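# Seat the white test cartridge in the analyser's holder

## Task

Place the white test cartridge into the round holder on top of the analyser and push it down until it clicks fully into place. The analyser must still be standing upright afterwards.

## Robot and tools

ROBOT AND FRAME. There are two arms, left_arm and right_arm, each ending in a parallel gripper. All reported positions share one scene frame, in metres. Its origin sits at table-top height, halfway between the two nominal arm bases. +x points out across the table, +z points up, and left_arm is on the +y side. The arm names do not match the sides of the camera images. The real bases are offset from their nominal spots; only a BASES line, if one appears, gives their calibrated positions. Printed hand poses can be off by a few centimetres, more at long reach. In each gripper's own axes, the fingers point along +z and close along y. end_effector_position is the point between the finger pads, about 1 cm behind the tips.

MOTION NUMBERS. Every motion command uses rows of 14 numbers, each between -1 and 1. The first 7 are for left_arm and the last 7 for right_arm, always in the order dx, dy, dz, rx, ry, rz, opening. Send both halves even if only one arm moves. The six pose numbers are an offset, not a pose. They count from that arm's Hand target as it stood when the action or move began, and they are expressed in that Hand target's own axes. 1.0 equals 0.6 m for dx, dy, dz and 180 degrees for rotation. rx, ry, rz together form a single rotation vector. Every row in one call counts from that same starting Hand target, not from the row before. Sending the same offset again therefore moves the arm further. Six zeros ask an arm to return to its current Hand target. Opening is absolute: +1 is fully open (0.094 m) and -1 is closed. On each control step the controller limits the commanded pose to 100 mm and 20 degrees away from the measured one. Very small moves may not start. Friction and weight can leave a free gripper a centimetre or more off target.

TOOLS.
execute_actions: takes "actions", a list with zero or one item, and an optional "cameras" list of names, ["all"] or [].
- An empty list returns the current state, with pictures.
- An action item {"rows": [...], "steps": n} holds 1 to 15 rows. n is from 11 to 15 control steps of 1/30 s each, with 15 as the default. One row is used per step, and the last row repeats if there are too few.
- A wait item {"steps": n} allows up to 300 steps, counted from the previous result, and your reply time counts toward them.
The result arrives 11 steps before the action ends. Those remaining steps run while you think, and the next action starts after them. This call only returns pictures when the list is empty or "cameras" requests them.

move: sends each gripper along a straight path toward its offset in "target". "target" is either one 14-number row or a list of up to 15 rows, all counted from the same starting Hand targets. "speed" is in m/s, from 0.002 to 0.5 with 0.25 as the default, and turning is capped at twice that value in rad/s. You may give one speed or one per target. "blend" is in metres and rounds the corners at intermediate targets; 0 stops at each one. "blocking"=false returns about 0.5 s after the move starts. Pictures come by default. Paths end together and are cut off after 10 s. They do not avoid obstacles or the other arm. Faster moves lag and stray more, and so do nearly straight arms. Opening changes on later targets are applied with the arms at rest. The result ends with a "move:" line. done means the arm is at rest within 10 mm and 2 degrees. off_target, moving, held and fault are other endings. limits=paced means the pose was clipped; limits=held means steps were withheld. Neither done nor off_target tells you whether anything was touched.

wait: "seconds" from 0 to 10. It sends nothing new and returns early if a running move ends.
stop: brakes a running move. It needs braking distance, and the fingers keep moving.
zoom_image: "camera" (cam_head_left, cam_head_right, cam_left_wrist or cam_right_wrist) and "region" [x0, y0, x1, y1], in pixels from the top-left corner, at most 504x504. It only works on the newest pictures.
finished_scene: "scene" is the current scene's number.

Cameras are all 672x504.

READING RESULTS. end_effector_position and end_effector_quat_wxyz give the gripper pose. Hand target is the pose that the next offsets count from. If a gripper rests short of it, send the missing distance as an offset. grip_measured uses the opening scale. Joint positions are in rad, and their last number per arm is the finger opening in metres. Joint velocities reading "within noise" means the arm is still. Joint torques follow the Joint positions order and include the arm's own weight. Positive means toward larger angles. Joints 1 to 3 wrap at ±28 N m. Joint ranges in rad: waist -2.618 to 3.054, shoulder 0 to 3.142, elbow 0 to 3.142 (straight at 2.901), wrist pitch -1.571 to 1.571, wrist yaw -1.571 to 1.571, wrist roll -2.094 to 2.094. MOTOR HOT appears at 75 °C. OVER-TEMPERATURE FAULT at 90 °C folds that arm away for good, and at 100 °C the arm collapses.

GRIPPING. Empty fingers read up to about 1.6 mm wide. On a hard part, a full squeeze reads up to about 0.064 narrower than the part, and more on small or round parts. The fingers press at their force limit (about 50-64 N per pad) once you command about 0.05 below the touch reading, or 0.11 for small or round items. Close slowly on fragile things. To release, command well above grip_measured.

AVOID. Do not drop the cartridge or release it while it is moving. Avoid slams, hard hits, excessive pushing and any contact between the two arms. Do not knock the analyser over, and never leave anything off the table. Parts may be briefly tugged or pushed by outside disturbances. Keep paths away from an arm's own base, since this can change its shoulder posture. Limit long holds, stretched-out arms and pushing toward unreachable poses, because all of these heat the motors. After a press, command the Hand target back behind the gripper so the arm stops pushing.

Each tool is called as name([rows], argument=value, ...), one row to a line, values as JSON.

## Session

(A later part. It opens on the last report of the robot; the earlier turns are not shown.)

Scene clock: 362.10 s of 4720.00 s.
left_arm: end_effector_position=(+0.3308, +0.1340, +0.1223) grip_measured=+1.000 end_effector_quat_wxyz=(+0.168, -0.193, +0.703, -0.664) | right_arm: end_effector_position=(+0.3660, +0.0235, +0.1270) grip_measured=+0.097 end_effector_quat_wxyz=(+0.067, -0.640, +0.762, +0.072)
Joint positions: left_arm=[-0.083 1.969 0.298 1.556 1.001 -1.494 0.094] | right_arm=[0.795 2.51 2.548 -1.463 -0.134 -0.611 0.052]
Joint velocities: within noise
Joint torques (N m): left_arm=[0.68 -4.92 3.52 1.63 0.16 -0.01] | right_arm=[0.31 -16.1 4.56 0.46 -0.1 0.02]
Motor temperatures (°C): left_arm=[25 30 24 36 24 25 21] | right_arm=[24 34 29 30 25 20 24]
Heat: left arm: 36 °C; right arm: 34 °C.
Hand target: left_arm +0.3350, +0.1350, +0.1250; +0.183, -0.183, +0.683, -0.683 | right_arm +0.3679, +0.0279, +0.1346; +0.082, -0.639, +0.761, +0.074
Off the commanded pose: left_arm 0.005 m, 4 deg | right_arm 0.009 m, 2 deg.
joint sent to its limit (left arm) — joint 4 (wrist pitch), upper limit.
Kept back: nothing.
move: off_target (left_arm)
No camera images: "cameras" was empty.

move([
  [0,0,0,0,0,0,1,0,0,0,0,0,0,-0.26],
  [0,0,0,0,0,0,1,0,0,0,0,0,0,-0.33],
  [0,0,0,0,0,0,1,0,0,0,0,0,0,-0.48],
], speed=0.05, cameras=["cam_left_wrist", "cam_right_wrist"])

zoom_image(camera="cam_left_wrist", region=[300, 200, 430, 330])

Scene clock: 366.10 s of 4720.00 s.
left_arm: end_effector_position=(+0.3308, +0.1340, +0.1223) grip_measured=+1.000 end_effector_quat_wxyz=(+0.168, -0.193, +0.703, -0.664) | right_arm: end_effector_position=(+0.3663, +0.0234, +0.1270) grip_measured=-0.301 end_effector_quat_wxyz=(+0.067, -0.640, +0.762, +0.072)
Joint positions: left_arm=[-0.083 1.969 0.298 1.556 1.001 -1.494 0.094] | right_arm=[0.795 2.51 2.548 -1.462 -0.133 -0.611 0.033]
Joint velocities: within noise
Joint torques (N m): left_arm=[0.68 -4.92 3.52 1.63 0.16 -0.02] | right_arm=[0.25 -16.12 4.6 0.46 -0.11 0.01]
Motor temperatures (°C): left_arm=[25 30 24 36 24 25 21] | right_arm=[24 34 29 30 25 20 24]
Heat: left arm: 36 °C; right arm: 34 °C.
Hand target: left_arm +0.3350, +0.1350, +0.1250; +0.183, -0.183, +0.683, -0.683 | right_arm +0.3679, +0.0279, +0.1345; +0.082, -0.639, +0.761, +0.074
Off the commanded pose: left_arm 0.005 m, 4 deg | right_arm 0.009 m, 2 deg.
joint sent to its limit (left arm) — joint 4 (wrist pitch), upper limit.
Kept back: nothing.
move: off_target (left_arm)
Images, in order (width x height): cam_left_wrist 672x504, cam_right_wrist 672x504.

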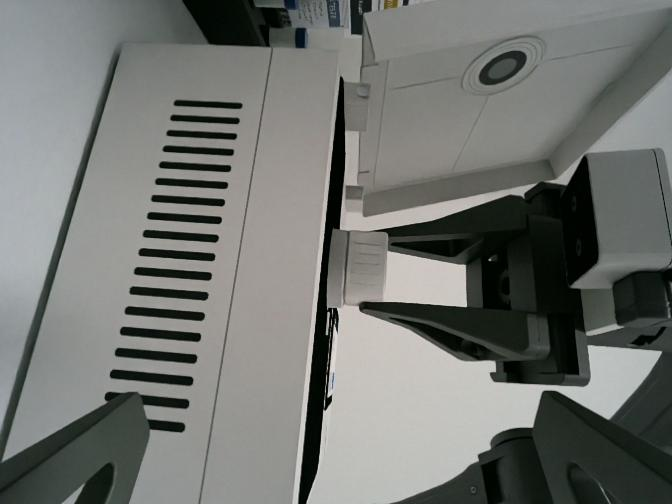

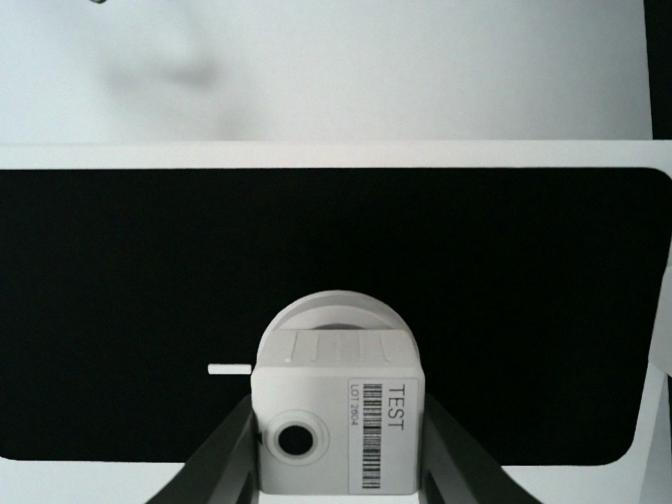

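Scaled by 3.877.

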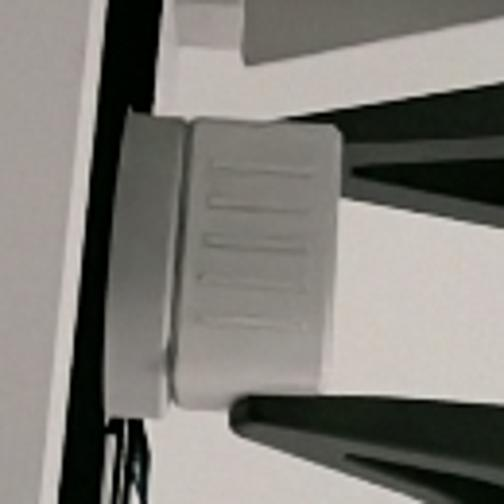

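move(target=[0,0,0,0,0,0,1,-0.0055,0.0002,-0.0244,0,0,0,-0.5], speed=0.05, cameras=["cam_left_wrist", "cam_right_wrist"])

zoom_image(camera="cam_left_wrist", region=[300, 200, 430, 330])

Scene clock: 367.47 s of 4720.00 s.
left_arm: end_effector_position=(+0.3308, +0.1340, +0.1223) grip_measured=+1.000 end_effector_quat_wxyz=(+0.168, -0.193, +0.703, -0.664) | right_arm: end_effector_position=(+0.3671, +0.0230, +0.1295) grip_measured=-0.301 end_effector_quat_wxyz=(+0.064, -0.640, +0.763, +0.069)
Joint positions: left_arm=[-0.083 1.969 0.298 1.556 1.001 -1.494 0.094] | right_arm=[0.795 2.542 2.619 -1.509 -0.126 -0.611 0.033]
Joint velocities: left_arm=[within noise] | right_arm=[-0.017 0.027 0.071 -0.051 -0.022 0.022 0]
Joint torques (N m): left_arm=[0.68 -4.92 3.54 1.62 0.17 -0.02] | right_arm=[0.23 -15.65 9.87 0.02 -0.16 0.01]
Motor temperatures (°C): left_arm=[25 30 24 36 24 25 21] | right_arm=[24 34 29 30 25 20 24]
Heat: left arm: 36 °C; right arm: 34 °C.
Hand target: left_arm +0.3350, +0.1350, +0.1250; +0.183, -0.183, +0.683, -0.683 | right_arm +0.3679, +0.0279, +0.1495; +0.082, -0.639, +0.761, +0.075
Off the commanded pose: left_arm 0.005 m, 4 deg | right_arm 0.021 m, 2 deg.
joint sent to its limit (left arm) — joint 4 (wrist pitch), upper limit.
Kept back: nothing.
move: off_target (left_arm, right_arm)
Images, in order (width x height): cam_left_wrist 672x504, cam_right_wrist 672x504.

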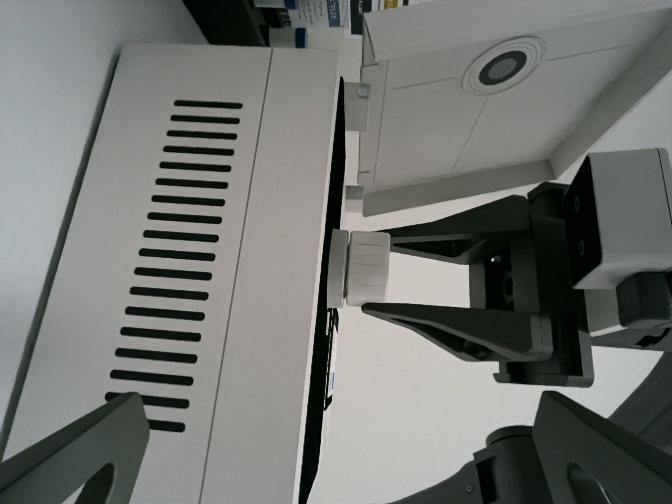

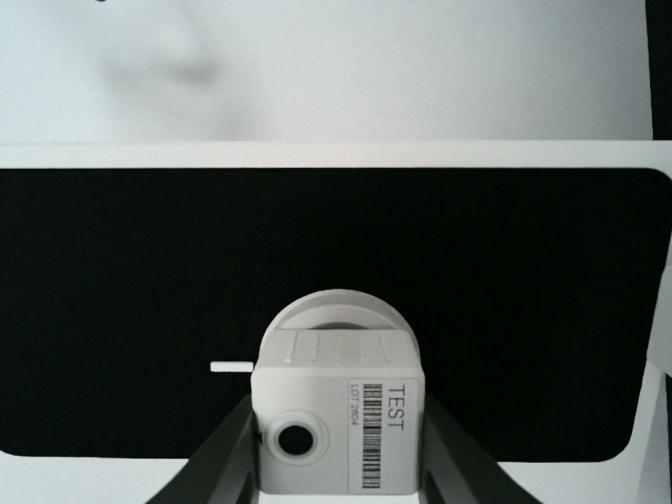

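Scaled by 3.877.

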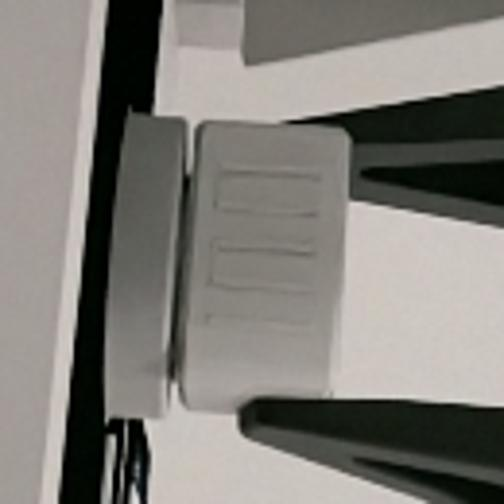

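move(target=[0,0,0,0,0,0,1,-0.0055,0.0002,-0.0244,0,0,0,-0.5], speed=0.04, cameras=["cam_left_wrist", "cam_right_wrist"])

zoom_image(camera="cam_left_wrist", region=[300, 200, 430, 330])

Scene clock: 368.63 s of 4720.00 s.
left_arm: end_effector_position=(+0.3308, +0.1340, +0.1223) grip_measured=+1.000 end_effector_quat_wxyz=(+0.168, -0.193, +0.703, -0.664) | right_arm: end_effector_position=(+0.3666, +0.0226, +0.1493) grip_measured=-0.301 end_effector_quat_wxyz=(+0.077, -0.640, +0.762, +0.070)
Joint positions: left_arm=[-0.083 1.969 0.298 1.556 1.001 -1.494 0.094] | right_arm=[0.795 2.544 2.702 -1.564 -0.127 -0.611 0.033]
Joint velocities: within noise
Joint torques (N m): left_arm=[0.68 -4.92 3.54 1.63 0.17 -0.01] | right_arm=[0.29 -15.72 7.53 0.28 -0.15 0.05]
Motor temperatures (°C): left_arm=[25 30 24 36 24 25 21] | right_arm=[24 34 29 30 25 20 24]
Heat: left arm: 36 °C; right arm: 34 °C.
Hand target: left_arm +0.3350, +0.1350, +0.1250; +0.183, -0.183, +0.683, -0.683 | right_arm +0.3679, +0.0279, +0.1646; +0.082, -0.639, +0.761, +0.074
Off the commanded pose: left_arm 0.005 m, 4 deg | right_arm 0.016 m, 1 deg.
joint sent to its limit (left arm) — joint 4 (wrist pitch), upper limit.
joint sent to its limit (right arm) — joint 4 (wrist pitch), lower limit.
Kept back: nothing.
move: off_target (left_arm, right_arm)
Images, in order (width x height): cam_left_wrist 672x504, cam_right_wrist 672x504.

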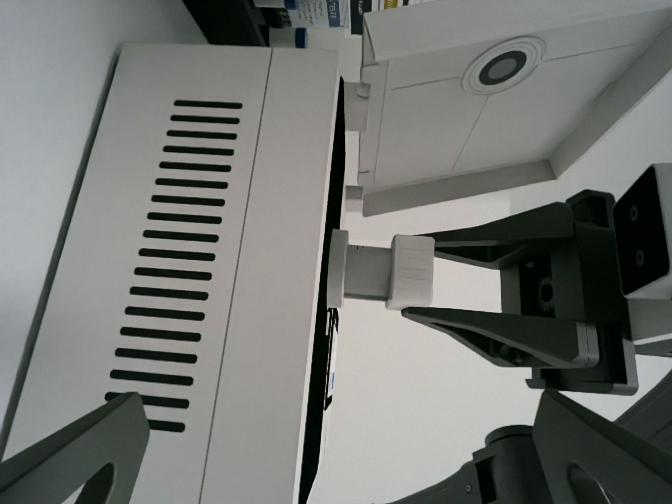

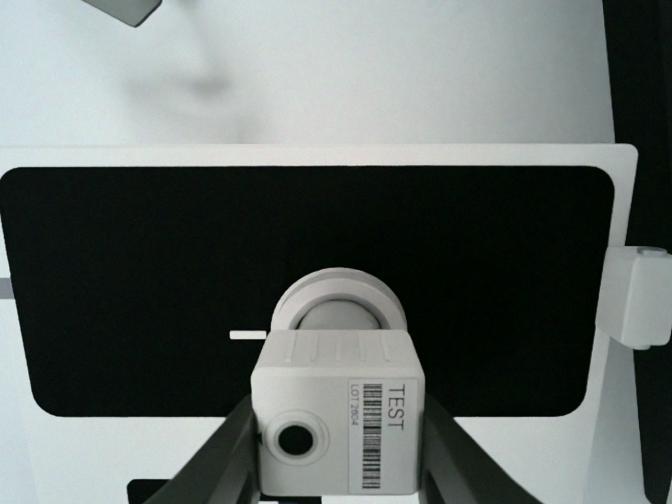

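Scaled by 3.877.

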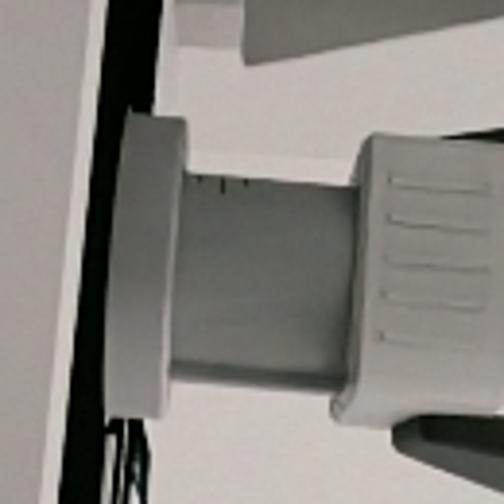

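zoom_image(camera="cam_left_wrist", region=[325, 225, 445, 315])

zoom_image(camera="cam_left_wrist", region=[340, 235, 400, 285])

zoom_image(camera="cam_left_wrist", region=[370, 275, 430, 325])

zoom_image(camera="cam_right_wrist", region=[225, 250, 455, 420])

Scaled by 4.200.

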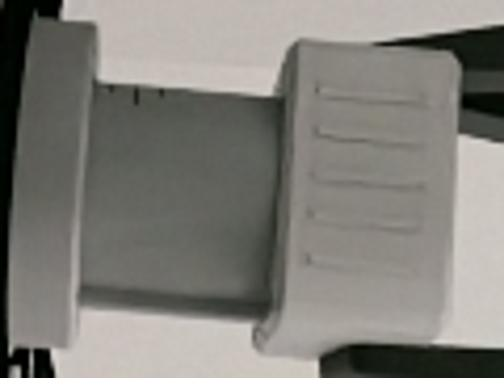

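Scaled by 8.400.

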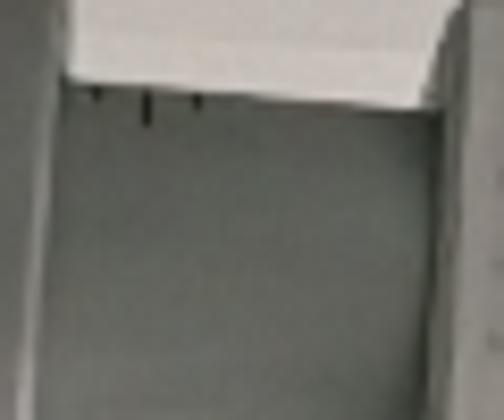

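Scaled by 8.400.

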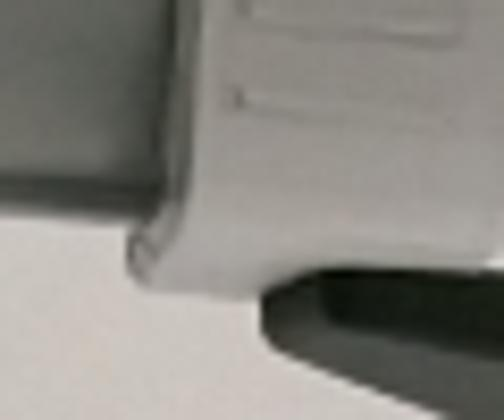

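Scaled by 2.191.

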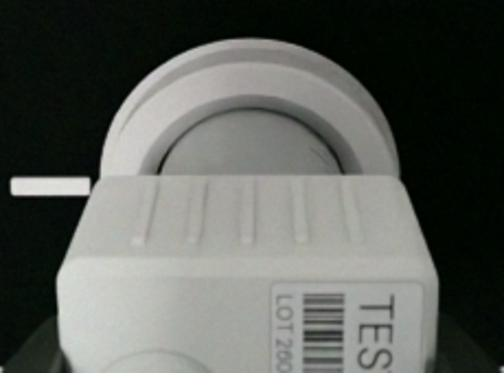

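move(target=[0,0,0,0,0,0,1,0.040,-0.006,-0.060,0,0,0,-0.5], speed=0.12, cameras=["cam_left_wrist", "cam_right_wrist", "cam_head_left"])

zoom_image(camera="cam_right_wrist", region=[210, 180, 450, 360])

Scene clock: 372.33 s of 4720.00 s.
left_arm: end_effector_position=(+0.3308, +0.1340, +0.1223) grip_measured=+1.000 end_effector_quat_wxyz=(+0.168, -0.193, +0.703, -0.664) | right_arm: end_effector_position=(+0.3705, +0.0016, +0.1660) grip_measured=-0.301 end_effector_quat_wxyz=(+0.079, -0.634, +0.766, +0.076)
Joint positions: left_arm=[-0.083 1.969 0.298 1.556 1.001 -1.494 0.094] | right_arm=[0.753 2.462 2.616 -1.56 -0.145 -0.638 0.033]
Joint velocities: within noise
Joint torques (N m): left_arm=[0.68 -4.9 3.52 1.62 0.16 -0.02] | right_arm=[-0.13 -20.64 3.41 0.23 -0.07 -0.1]
Motor temperatures (°C): left_arm=[25 30 24 36 24 25 21] | right_arm=[24 35 29 30 25 20 24]
Heat: left arm: 36 °C; right arm: 35 °C.
Hand target: left_arm +0.3350, +0.1350, +0.1250; +0.183, -0.183, +0.683, -0.683 | right_arm +0.3662, -0.0036, +0.1945; +0.082, -0.640, +0.761, +0.074
Off the commanded pose: left_arm 0.005 m, 4 deg | right_arm 0.029 m, 1 deg.
joint sent to its limit (left arm) — joint 4 (wrist pitch), upper limit.
joint sent to its limit (right arm) — joint 4 (wrist pitch), lower limit.
Kept back: nothing.
move: off_target (left_arm, right_arm)
Images, in order (width x height): cam_head_left 672x504, cam_left_wrist 672x504, cam_right_wrist 672x504.

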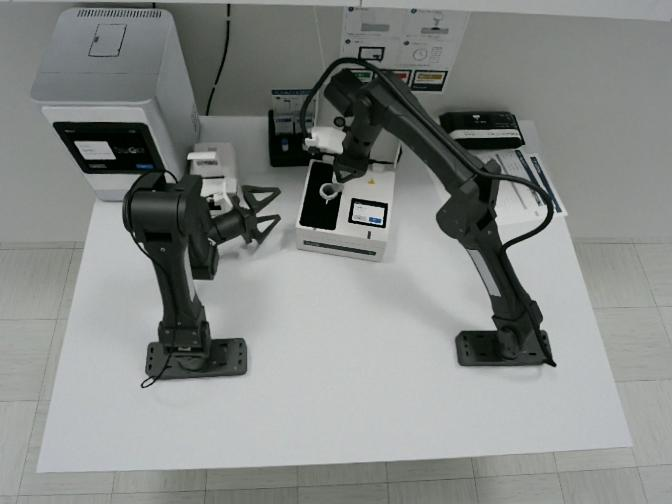

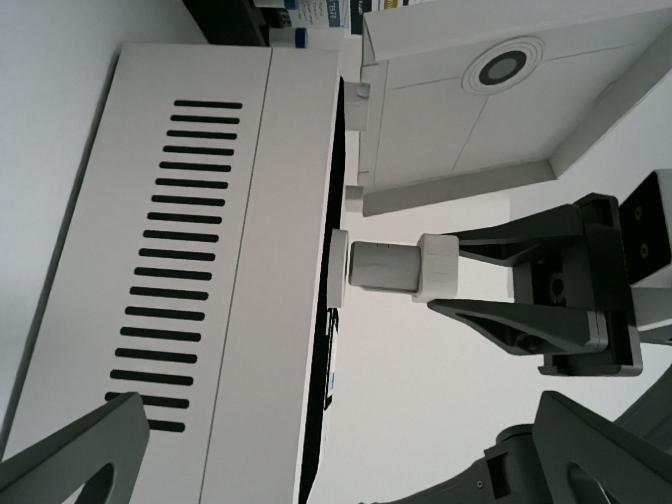

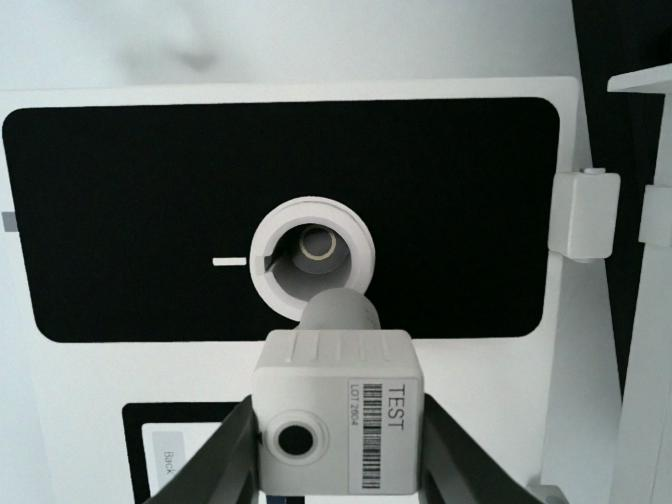

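Scaled by 2.100.

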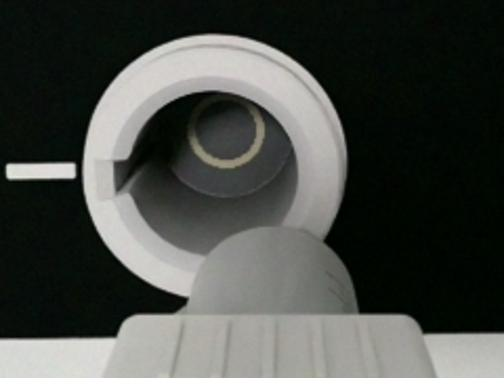

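zoom_image(camera="cam_right_wrist", region=[240, 190, 384, 334])

zoom_image(camera="cam_right_wrist", region=[244, 235, 304, 295])

zoom_image(camera="cam_left_wrist", region=[340, 225, 470, 315])

Scaled by 3.500.

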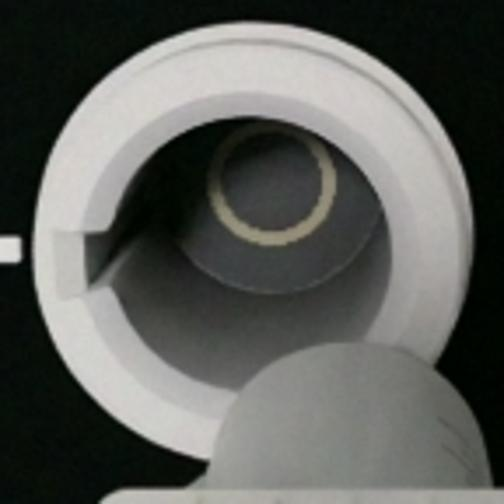

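Scaled by 8.400.

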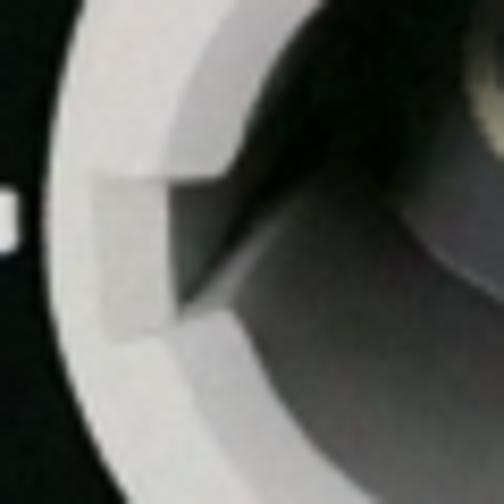

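Scaled by 3.877.

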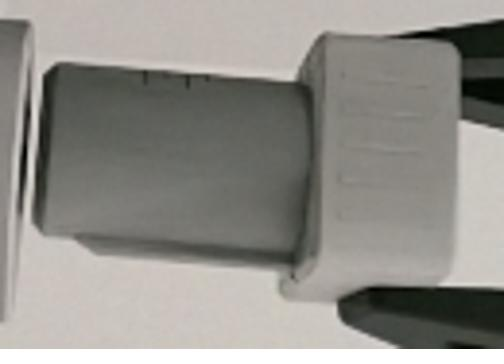

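zoom_image(camera="cam_left_wrist", region=[404, 270, 446, 312])

zoom_image(camera="cam_left_wrist", region=[340, 230, 420, 310])

Scaled by 12.000.

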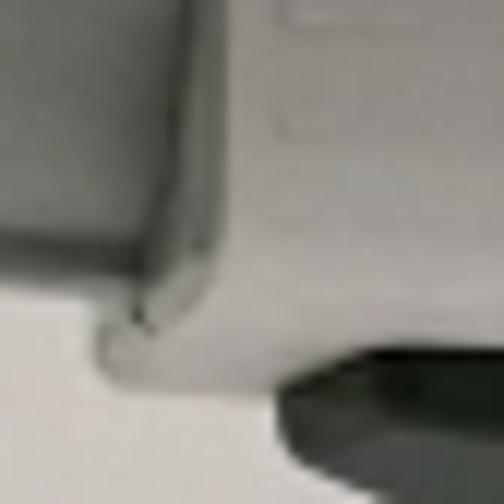

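Scaled by 6.300.

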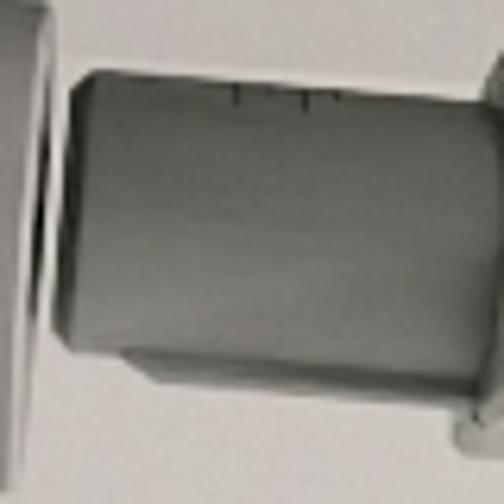

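move(target=[0,0,0,0,0,0,1,0.0247,-0.0054,-0.0399,-0.044,-0.257,0.005,-0.5], speed=0.15, cameras=["cam_left_wrist", "cam_right_wrist"])

zoom_image(camera="cam_left_wrist", region=[370, 200, 500, 320])

Scene clock: 383.80 s of 4720.00 s.
left_arm: end_effector_position=(+0.3308, +0.1340, +0.1223) grip_measured=+1.000 end_effector_quat_wxyz=(+0.168, -0.193, +0.703, -0.664) | right_arm: end_effector_position=(+0.3709, -0.0235, +0.1889) grip_measured=-0.302 end_effector_quat_wxyz=(+0.304, -0.555, +0.683, +0.364)
Joint positions: left_arm=[-0.083 1.969 0.298 1.556 1.001 -1.494 0.094] | right_arm=[0.49 1.906 1.46 -0.51 -0.833 -0.615 0.033]
Joint velocities: within noise
Joint torques (N m): left_arm=[0.68 -4.92 3.54 1.62 0.17 -0.01] | right_arm=[-0.25 -16.24 4.04 1.14 -0.59 0.04]
Motor temperatures (°C): left_arm=[25 30 24 36 24 25 21] | right_arm=[24 41 29 30 25 20 24]
Heat: left arm: 36 °C; right arm: 41 °C.
Hand target: left_arm +0.3350, +0.1350, +0.1250; +0.183, -0.183, +0.683, -0.683 | right_arm +0.3663, -0.0237, +0.2146; +0.330, -0.557, +0.666, +0.371
Off the commanded pose: left_arm 0.005 m, 4 deg | right_arm 0.026 m, 4 deg.
joint sent to its limit (left arm) — joint 4 (wrist pitch), upper limit.
Kept back: nothing.
move: off_target (left_arm, right_arm)
Images, in order (width x height): cam_left_wrist 672x504, cam_right_wrist 672x504.

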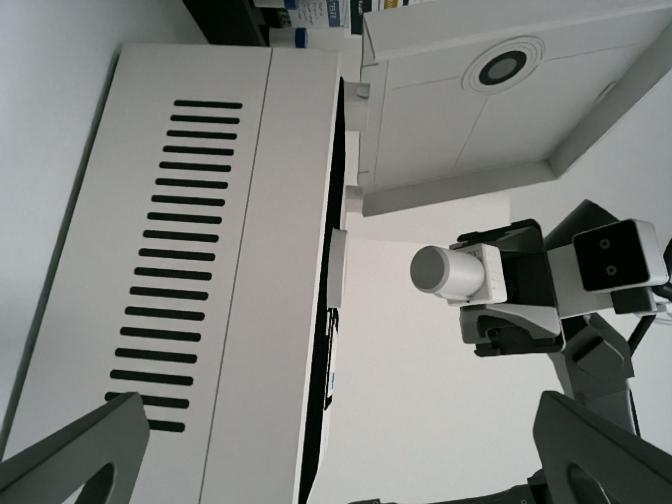

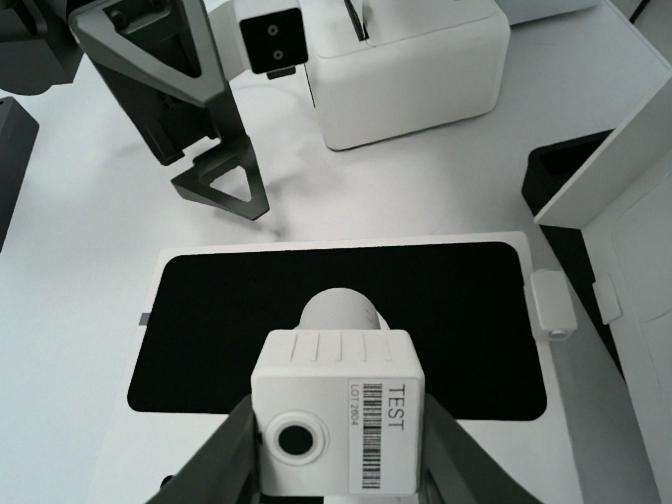

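Scaled by 3.877.

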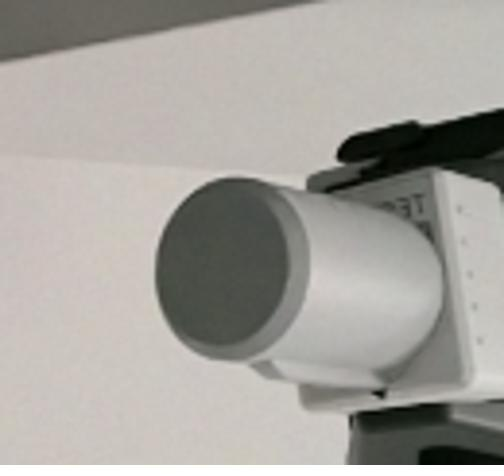

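zoom_image(camera="cam_left_wrist", region=[430, 260, 510, 320])

zoom_image(camera="cam_left_wrist", region=[400, 235, 510, 315])

Scaled by 6.300.

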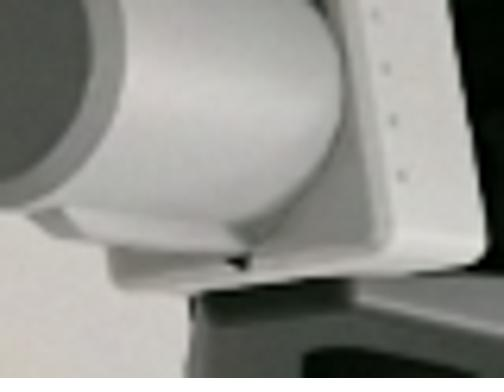

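Scaled by 4.582.

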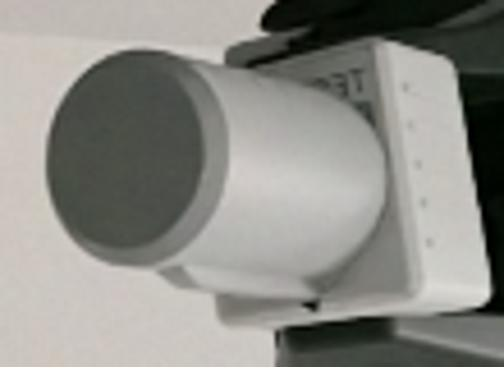

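move(target=[0,0,0,0,0,0,1,-0.0219,0.0043,0.0859,0.0391,0.2655,-0.0019,-0.5], speed=0.15, cameras=["cam_left_wrist", "cam_right_wrist"])

zoom_image(camera="cam_right_wrist", region=[220, 180, 460, 360])

zoom_image(camera="cam_left_wrist", region=[320, 210, 480, 330])

Scene clock: 398.67 s of 4720.00 s.
left_arm: end_effector_position=(+0.3308, +0.1340, +0.1224) grip_measured=+1.000 end_effector_quat_wxyz=(+0.168, -0.193, +0.703, -0.664) | right_arm: end_effector_position=(+0.3642, +0.0242, +0.2019) grip_measured=-0.302 end_effector_quat_wxyz=(+0.132, -0.636, +0.756, +0.081)
Joint positions: left_arm=[-0.083 1.969 0.298 1.556 1.001 -1.494 0.094] | right_arm=[0.796 2.446 2.716 -1.562 -0.141 -0.603 0.033]
Joint velocities: within noise
Joint torques (N m): left_arm=[0.69 -4.92 3.52 1.63 0.16 -0.02] | right_arm=[0.1 -11.82 7.38 0.42 -0.07 0.07]
Motor temperatures (°C): left_arm=[25 30 24 36 24 25 21] | right_arm=[24 39 29 31 25 20 24]
Heat: left arm: 36 °C; right arm: 39 °C.
Hand target: left_arm +0.3350, +0.1350, +0.1251; +0.183, -0.183, +0.683, -0.683 | right_arm +0.3672, +0.0275, +0.1998; +0.066, -0.641, +0.762, +0.072
Off the commanded pose: left_arm 0.005 m, 4 deg | right_arm 0.005 m, 8 deg.
joint sent to its limit (left arm) — joint 4 (wrist pitch), upper limit.
joint sent to its limit (right arm) — joint 4 (wrist pitch), lower limit.
Kept back: nothing.
move: off_target (left_arm, right_arm)
Images, in order (width x height): cam_left_wrist 672x504, cam_right_wrist 672x504.

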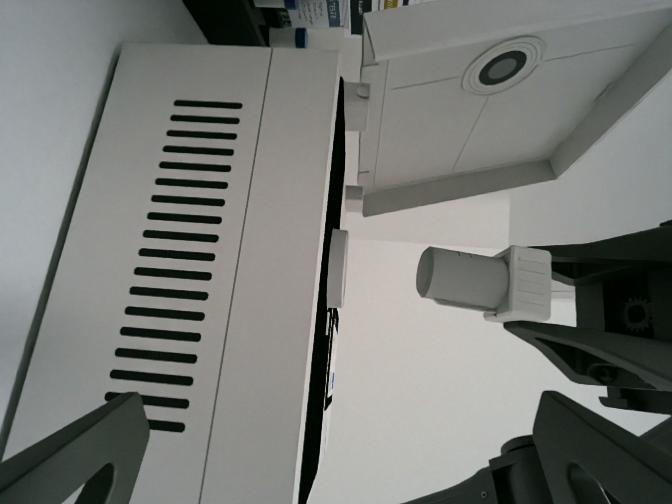

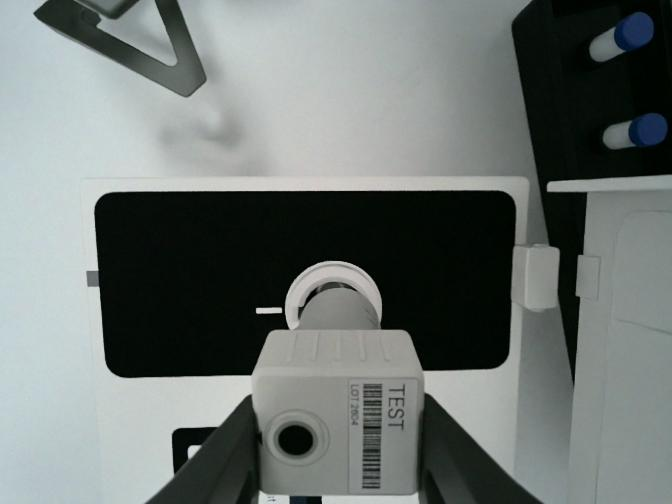

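Scaled by 2.100.

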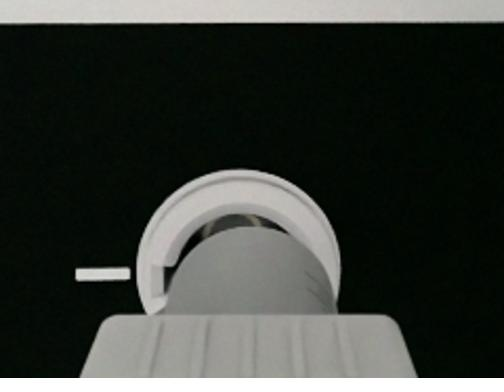

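Scaled by 3.150.

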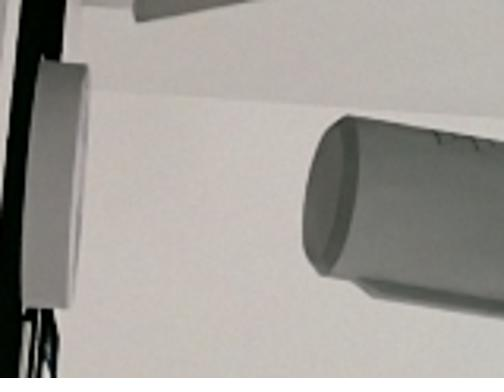

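zoom_image(camera="cam_left_wrist", region=[480, 235, 560, 330])

zoom_image(camera="cam_left_wrist", region=[410, 240, 520, 320])

Scaled by 5.305.

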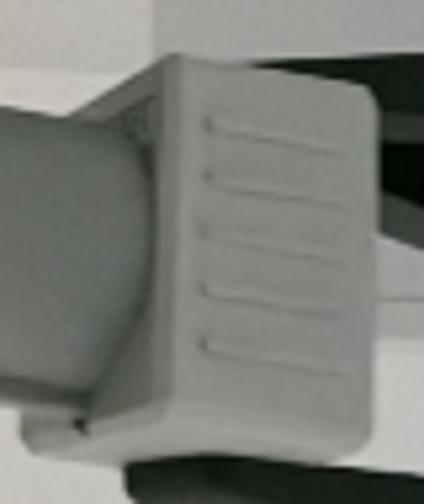

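Scaled by 4.582.

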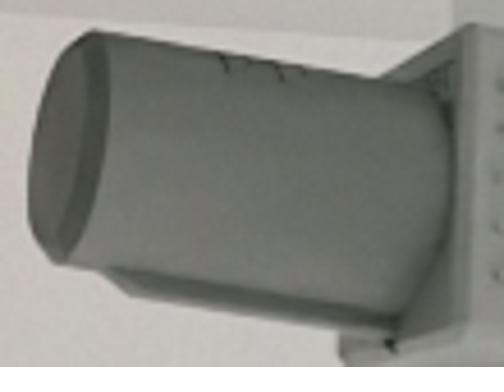

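move(target=[0,0,0,0,0,0,1,0.0080,-0.0010,0.0410,0,0,0,-0.5], speed=0.1, cameras=["cam_left_wrist", "cam_right_wrist"])

zoom_image(camera="cam_right_wrist", region=[220, 220, 460, 400])

zoom_image(camera="cam_left_wrist", region=[310, 200, 470, 330])

Scene clock: 406.80 s of 4720.00 s.
left_arm: end_effector_position=(+0.3308, +0.1340, +0.1224) grip_measured=+1.000 end_effector_quat_wxyz=(+0.168, -0.193, +0.703, -0.664) | right_arm: end_effector_position=(+0.3660, +0.0249, +0.1801) grip_measured=-0.302 end_effector_quat_wxyz=(+0.110, -0.636, +0.760, +0.078)
Joint positions: left_arm=[-0.083 1.969 0.298 1.556 1.001 -1.494 0.094] | right_arm=[0.796 2.489 2.716 -1.563 -0.136 -0.602 0.033]
Joint velocities: within noise
Joint torques (N m): left_arm=[0.68 -4.92 3.52 1.63 0.16 -0.01] | right_arm=[0.21 -12.26 6.27 0.37 -0.06 0]
Motor temperatures (°C): left_arm=[25 30 24 36 24 25 21] | right_arm=[24 38 29 30 25 20 24]
Heat: left arm: 36 °C; right arm: 38 °C.
Hand target: left_arm +0.3350, +0.1350, +0.1251; +0.183, -0.183, +0.683, -0.683 | right_arm +0.3672, +0.0276, +0.1748; +0.066, -0.641, +0.762, +0.072
Off the commanded pose: left_arm 0.005 m, 4 deg | right_arm 0.006 m, 5 deg.
joint sent to its limit (left arm) — joint 4 (wrist pitch), upper limit.
joint sent to its limit (right arm) — joint 4 (wrist pitch), lower limit.
Kept back: nothing.
move: off_target (left_arm, right_arm)
Images, in order (width x height): cam_left_wrist 672x504, cam_right_wrist 672x504.

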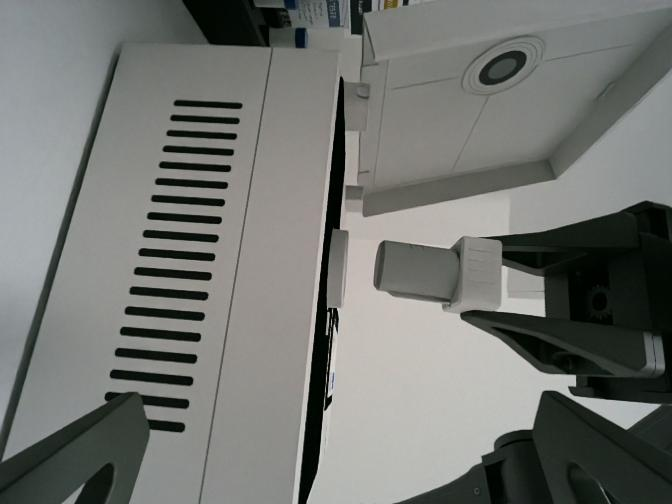

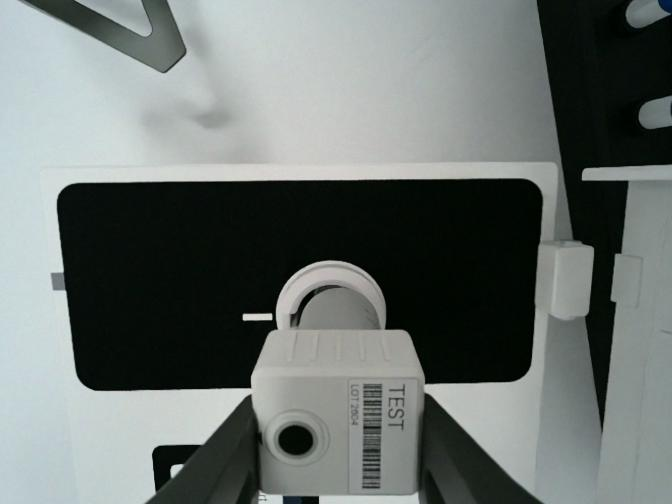

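Scaled by 2.100.

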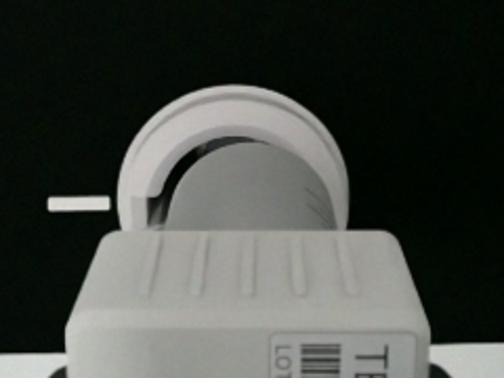

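Scaled by 3.150.

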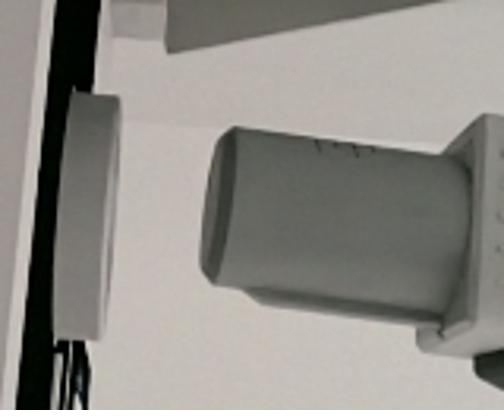

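execute_actions(actions=[], cameras=["all"])

Scene clock: 410.90 s of 4720.00 s.
left_arm: end_effector_position=(+0.3308, +0.1340, +0.1224) grip_measured=+1.000 end_effector_quat_wxyz=(+0.168, -0.193, +0.703, -0.664) | right_arm: end_effector_position=(+0.3660, +0.0249, +0.1801) grip_measured=-0.302 end_effector_quat_wxyz=(+0.110, -0.636, +0.760, +0.078)
Joint positions: left_arm=[-0.083 1.969 0.298 1.556 1.001 -1.494 0.094] | right_arm=[0.796 2.489 2.716 -1.563 -0.136 -0.602 0.033]
Joint velocities: within noise
Joint torques (N m): left_arm=[0.68 -4.93 3.52 1.62 0.16 -0.01] | right_arm=[0.27 -12.34 6.27 0.39 -0.07 0]
Motor temperatures (°C): left_arm=[25 30 24 36 24 25 21] | right_arm=[24 38 29 30 25 20 24]
Heat: left arm: 36 °C; right arm: 38 °C.
Hand target: left_arm +0.3350, +0.1350, +0.1251; +0.183, -0.183, +0.683, -0.683 | right_arm +0.3672, +0.0276, +0.1748; +0.066, -0.641, +0.762, +0.073
Off the commanded pose: left_arm 0.005 m, 4 deg | right_arm 0.006 m, 5 deg.
Steps of this call (1-123: nothing new was sent). Readings (end_effector_position of left_arm | right_arm):
1: (+0.3308, +0.1340, +0.1224) | (+0.3660, +0.0249, +0.1801)
2: (+0.3308, +0.1340, +0.1224) | (+0.3660, +0.0249, +0.1801)
4: (+0.3308, +0.1340, +0.1224) | (+0.3660, +0.0249, +0.1801)
8: (+0.3308, +0.1340, +0.1224) | (+0.3660, +0.0249, +0.1801)
123: the state above

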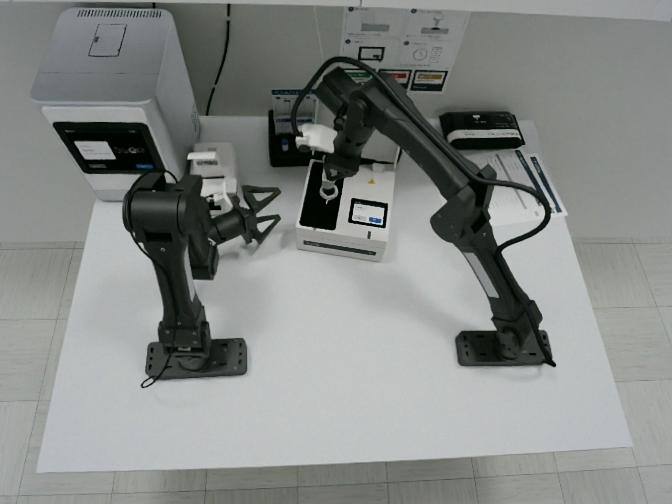

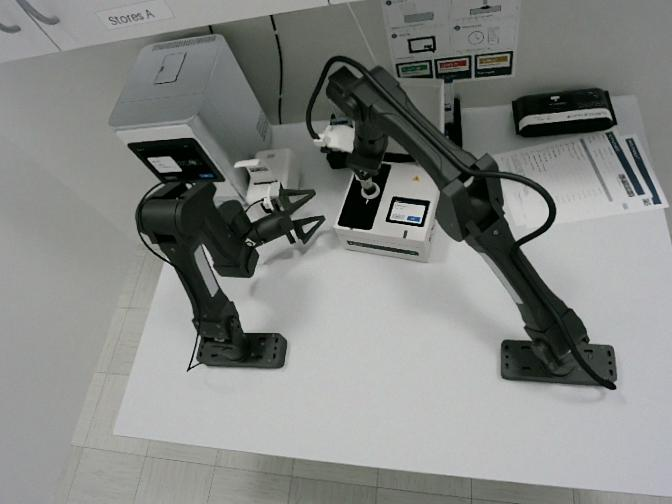

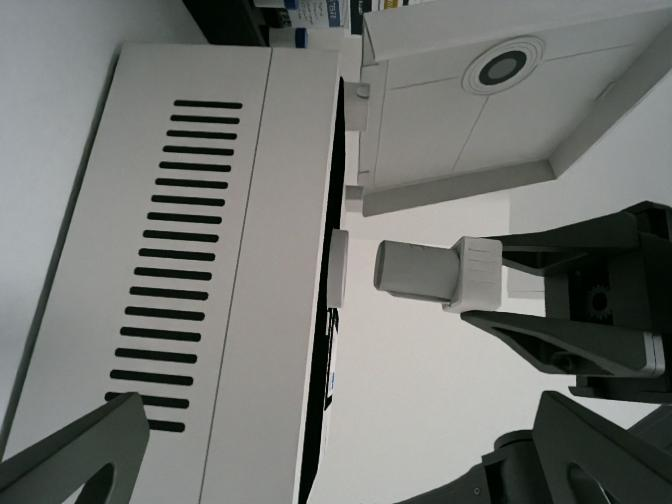

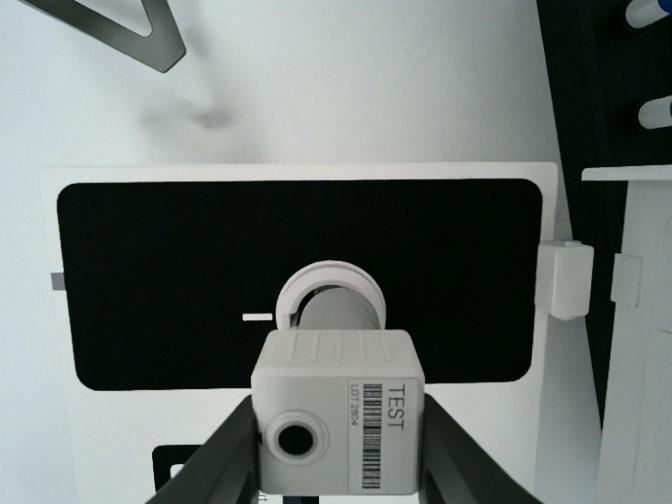

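zoom_image(camera="cam_left_wrist", region=[310, 200, 510, 350])

zoom_image(camera="cam_right_wrist", region=[220, 230, 440, 500])

Scaled by 2.520.

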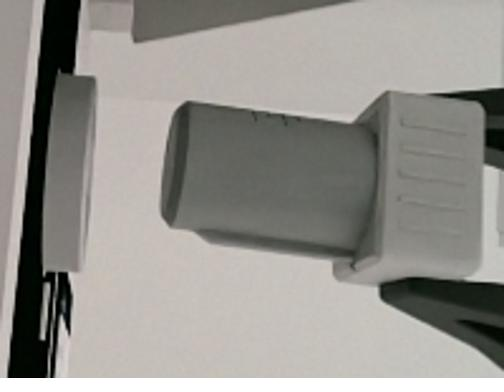

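Scaled by 1.867.

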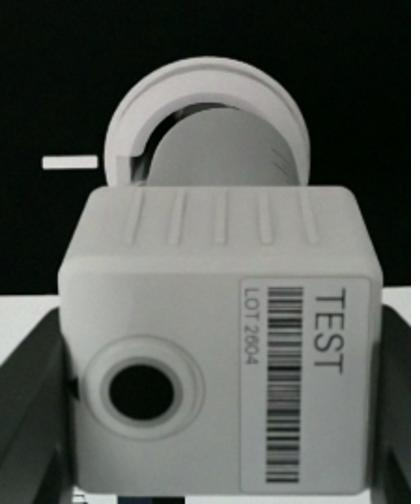

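move(target=[0,0,0,0,0,0,1,0.0120,-0.0010,0.0262,0,0,0,-0.5], speed=0.04, cameras=["cam_left_wrist","cam_right_wrist"])

Scene clock: 417.17 s of 4720.00 s.
left_arm: end_effector_position=(+0.3308, +0.1340, +0.1224) grip_measured=+1.000 end_effector_quat_wxyz=(+0.168, -0.193, +0.703, -0.664) | right_arm: end_effector_position=(+0.3664, +0.0252, +0.1722) grip_measured=-0.302 end_effector_quat_wxyz=(+0.103, -0.636, +0.761, +0.077)
Joint positions: left_arm=[-0.083 1.969 0.298 1.556 1.001 -1.494 0.094] | right_arm=[0.796 2.505 2.716 -1.563 -0.136 -0.602 0.033]
Joint velocities: within noise
Joint torques (N m): left_arm=[0.68 -4.92 3.52 1.62 0.16 -0.01] | right_arm=[-0.2 -12.21 3.9 0.35 -0.07 -0.1]
Motor temperatures (°C): left_arm=[25 30 24 36 24 25 21] | right_arm=[24 37 29 30 25 20 24]
Heat: left arm: 36 °C; right arm: 37 °C.
Hand target: left_arm +0.3350, +0.1350, +0.1251; +0.183, -0.183, +0.683, -0.683 | right_arm +0.3667, +0.0236, +0.1580; +0.066, -0.641, +0.762, +0.072
Off the commanded pose: left_arm 0.005 m, 4 deg | right_arm 0.014 m, 4 deg.
joint sent to its limit (left arm) — joint 4 (wrist pitch), upper limit.
joint sent to its limit (right arm) — joint 4 (wrist pitch), lower limit.
Kept back: nothing.
move: off_target (left_arm, right_arm)
Images, in order (width x height): cam_left_wrist 672x504, cam_right_wrist 672x504.

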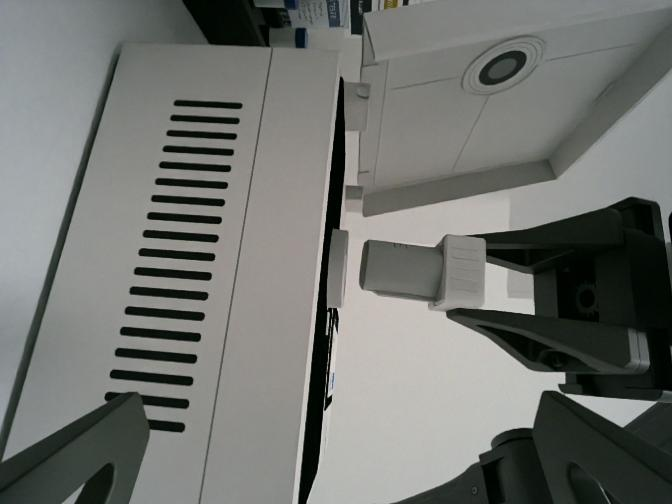

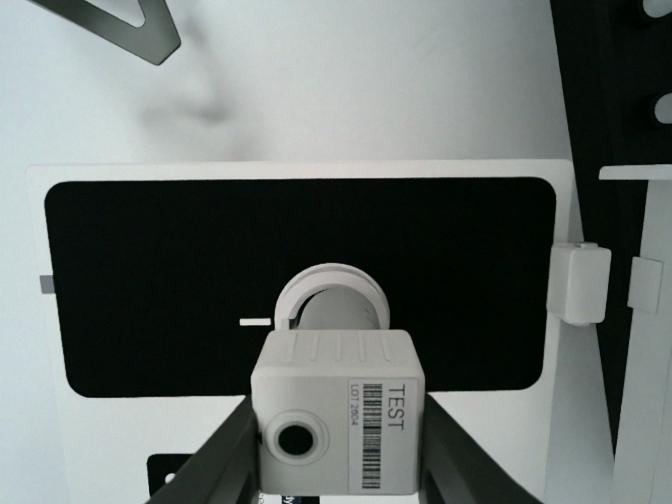

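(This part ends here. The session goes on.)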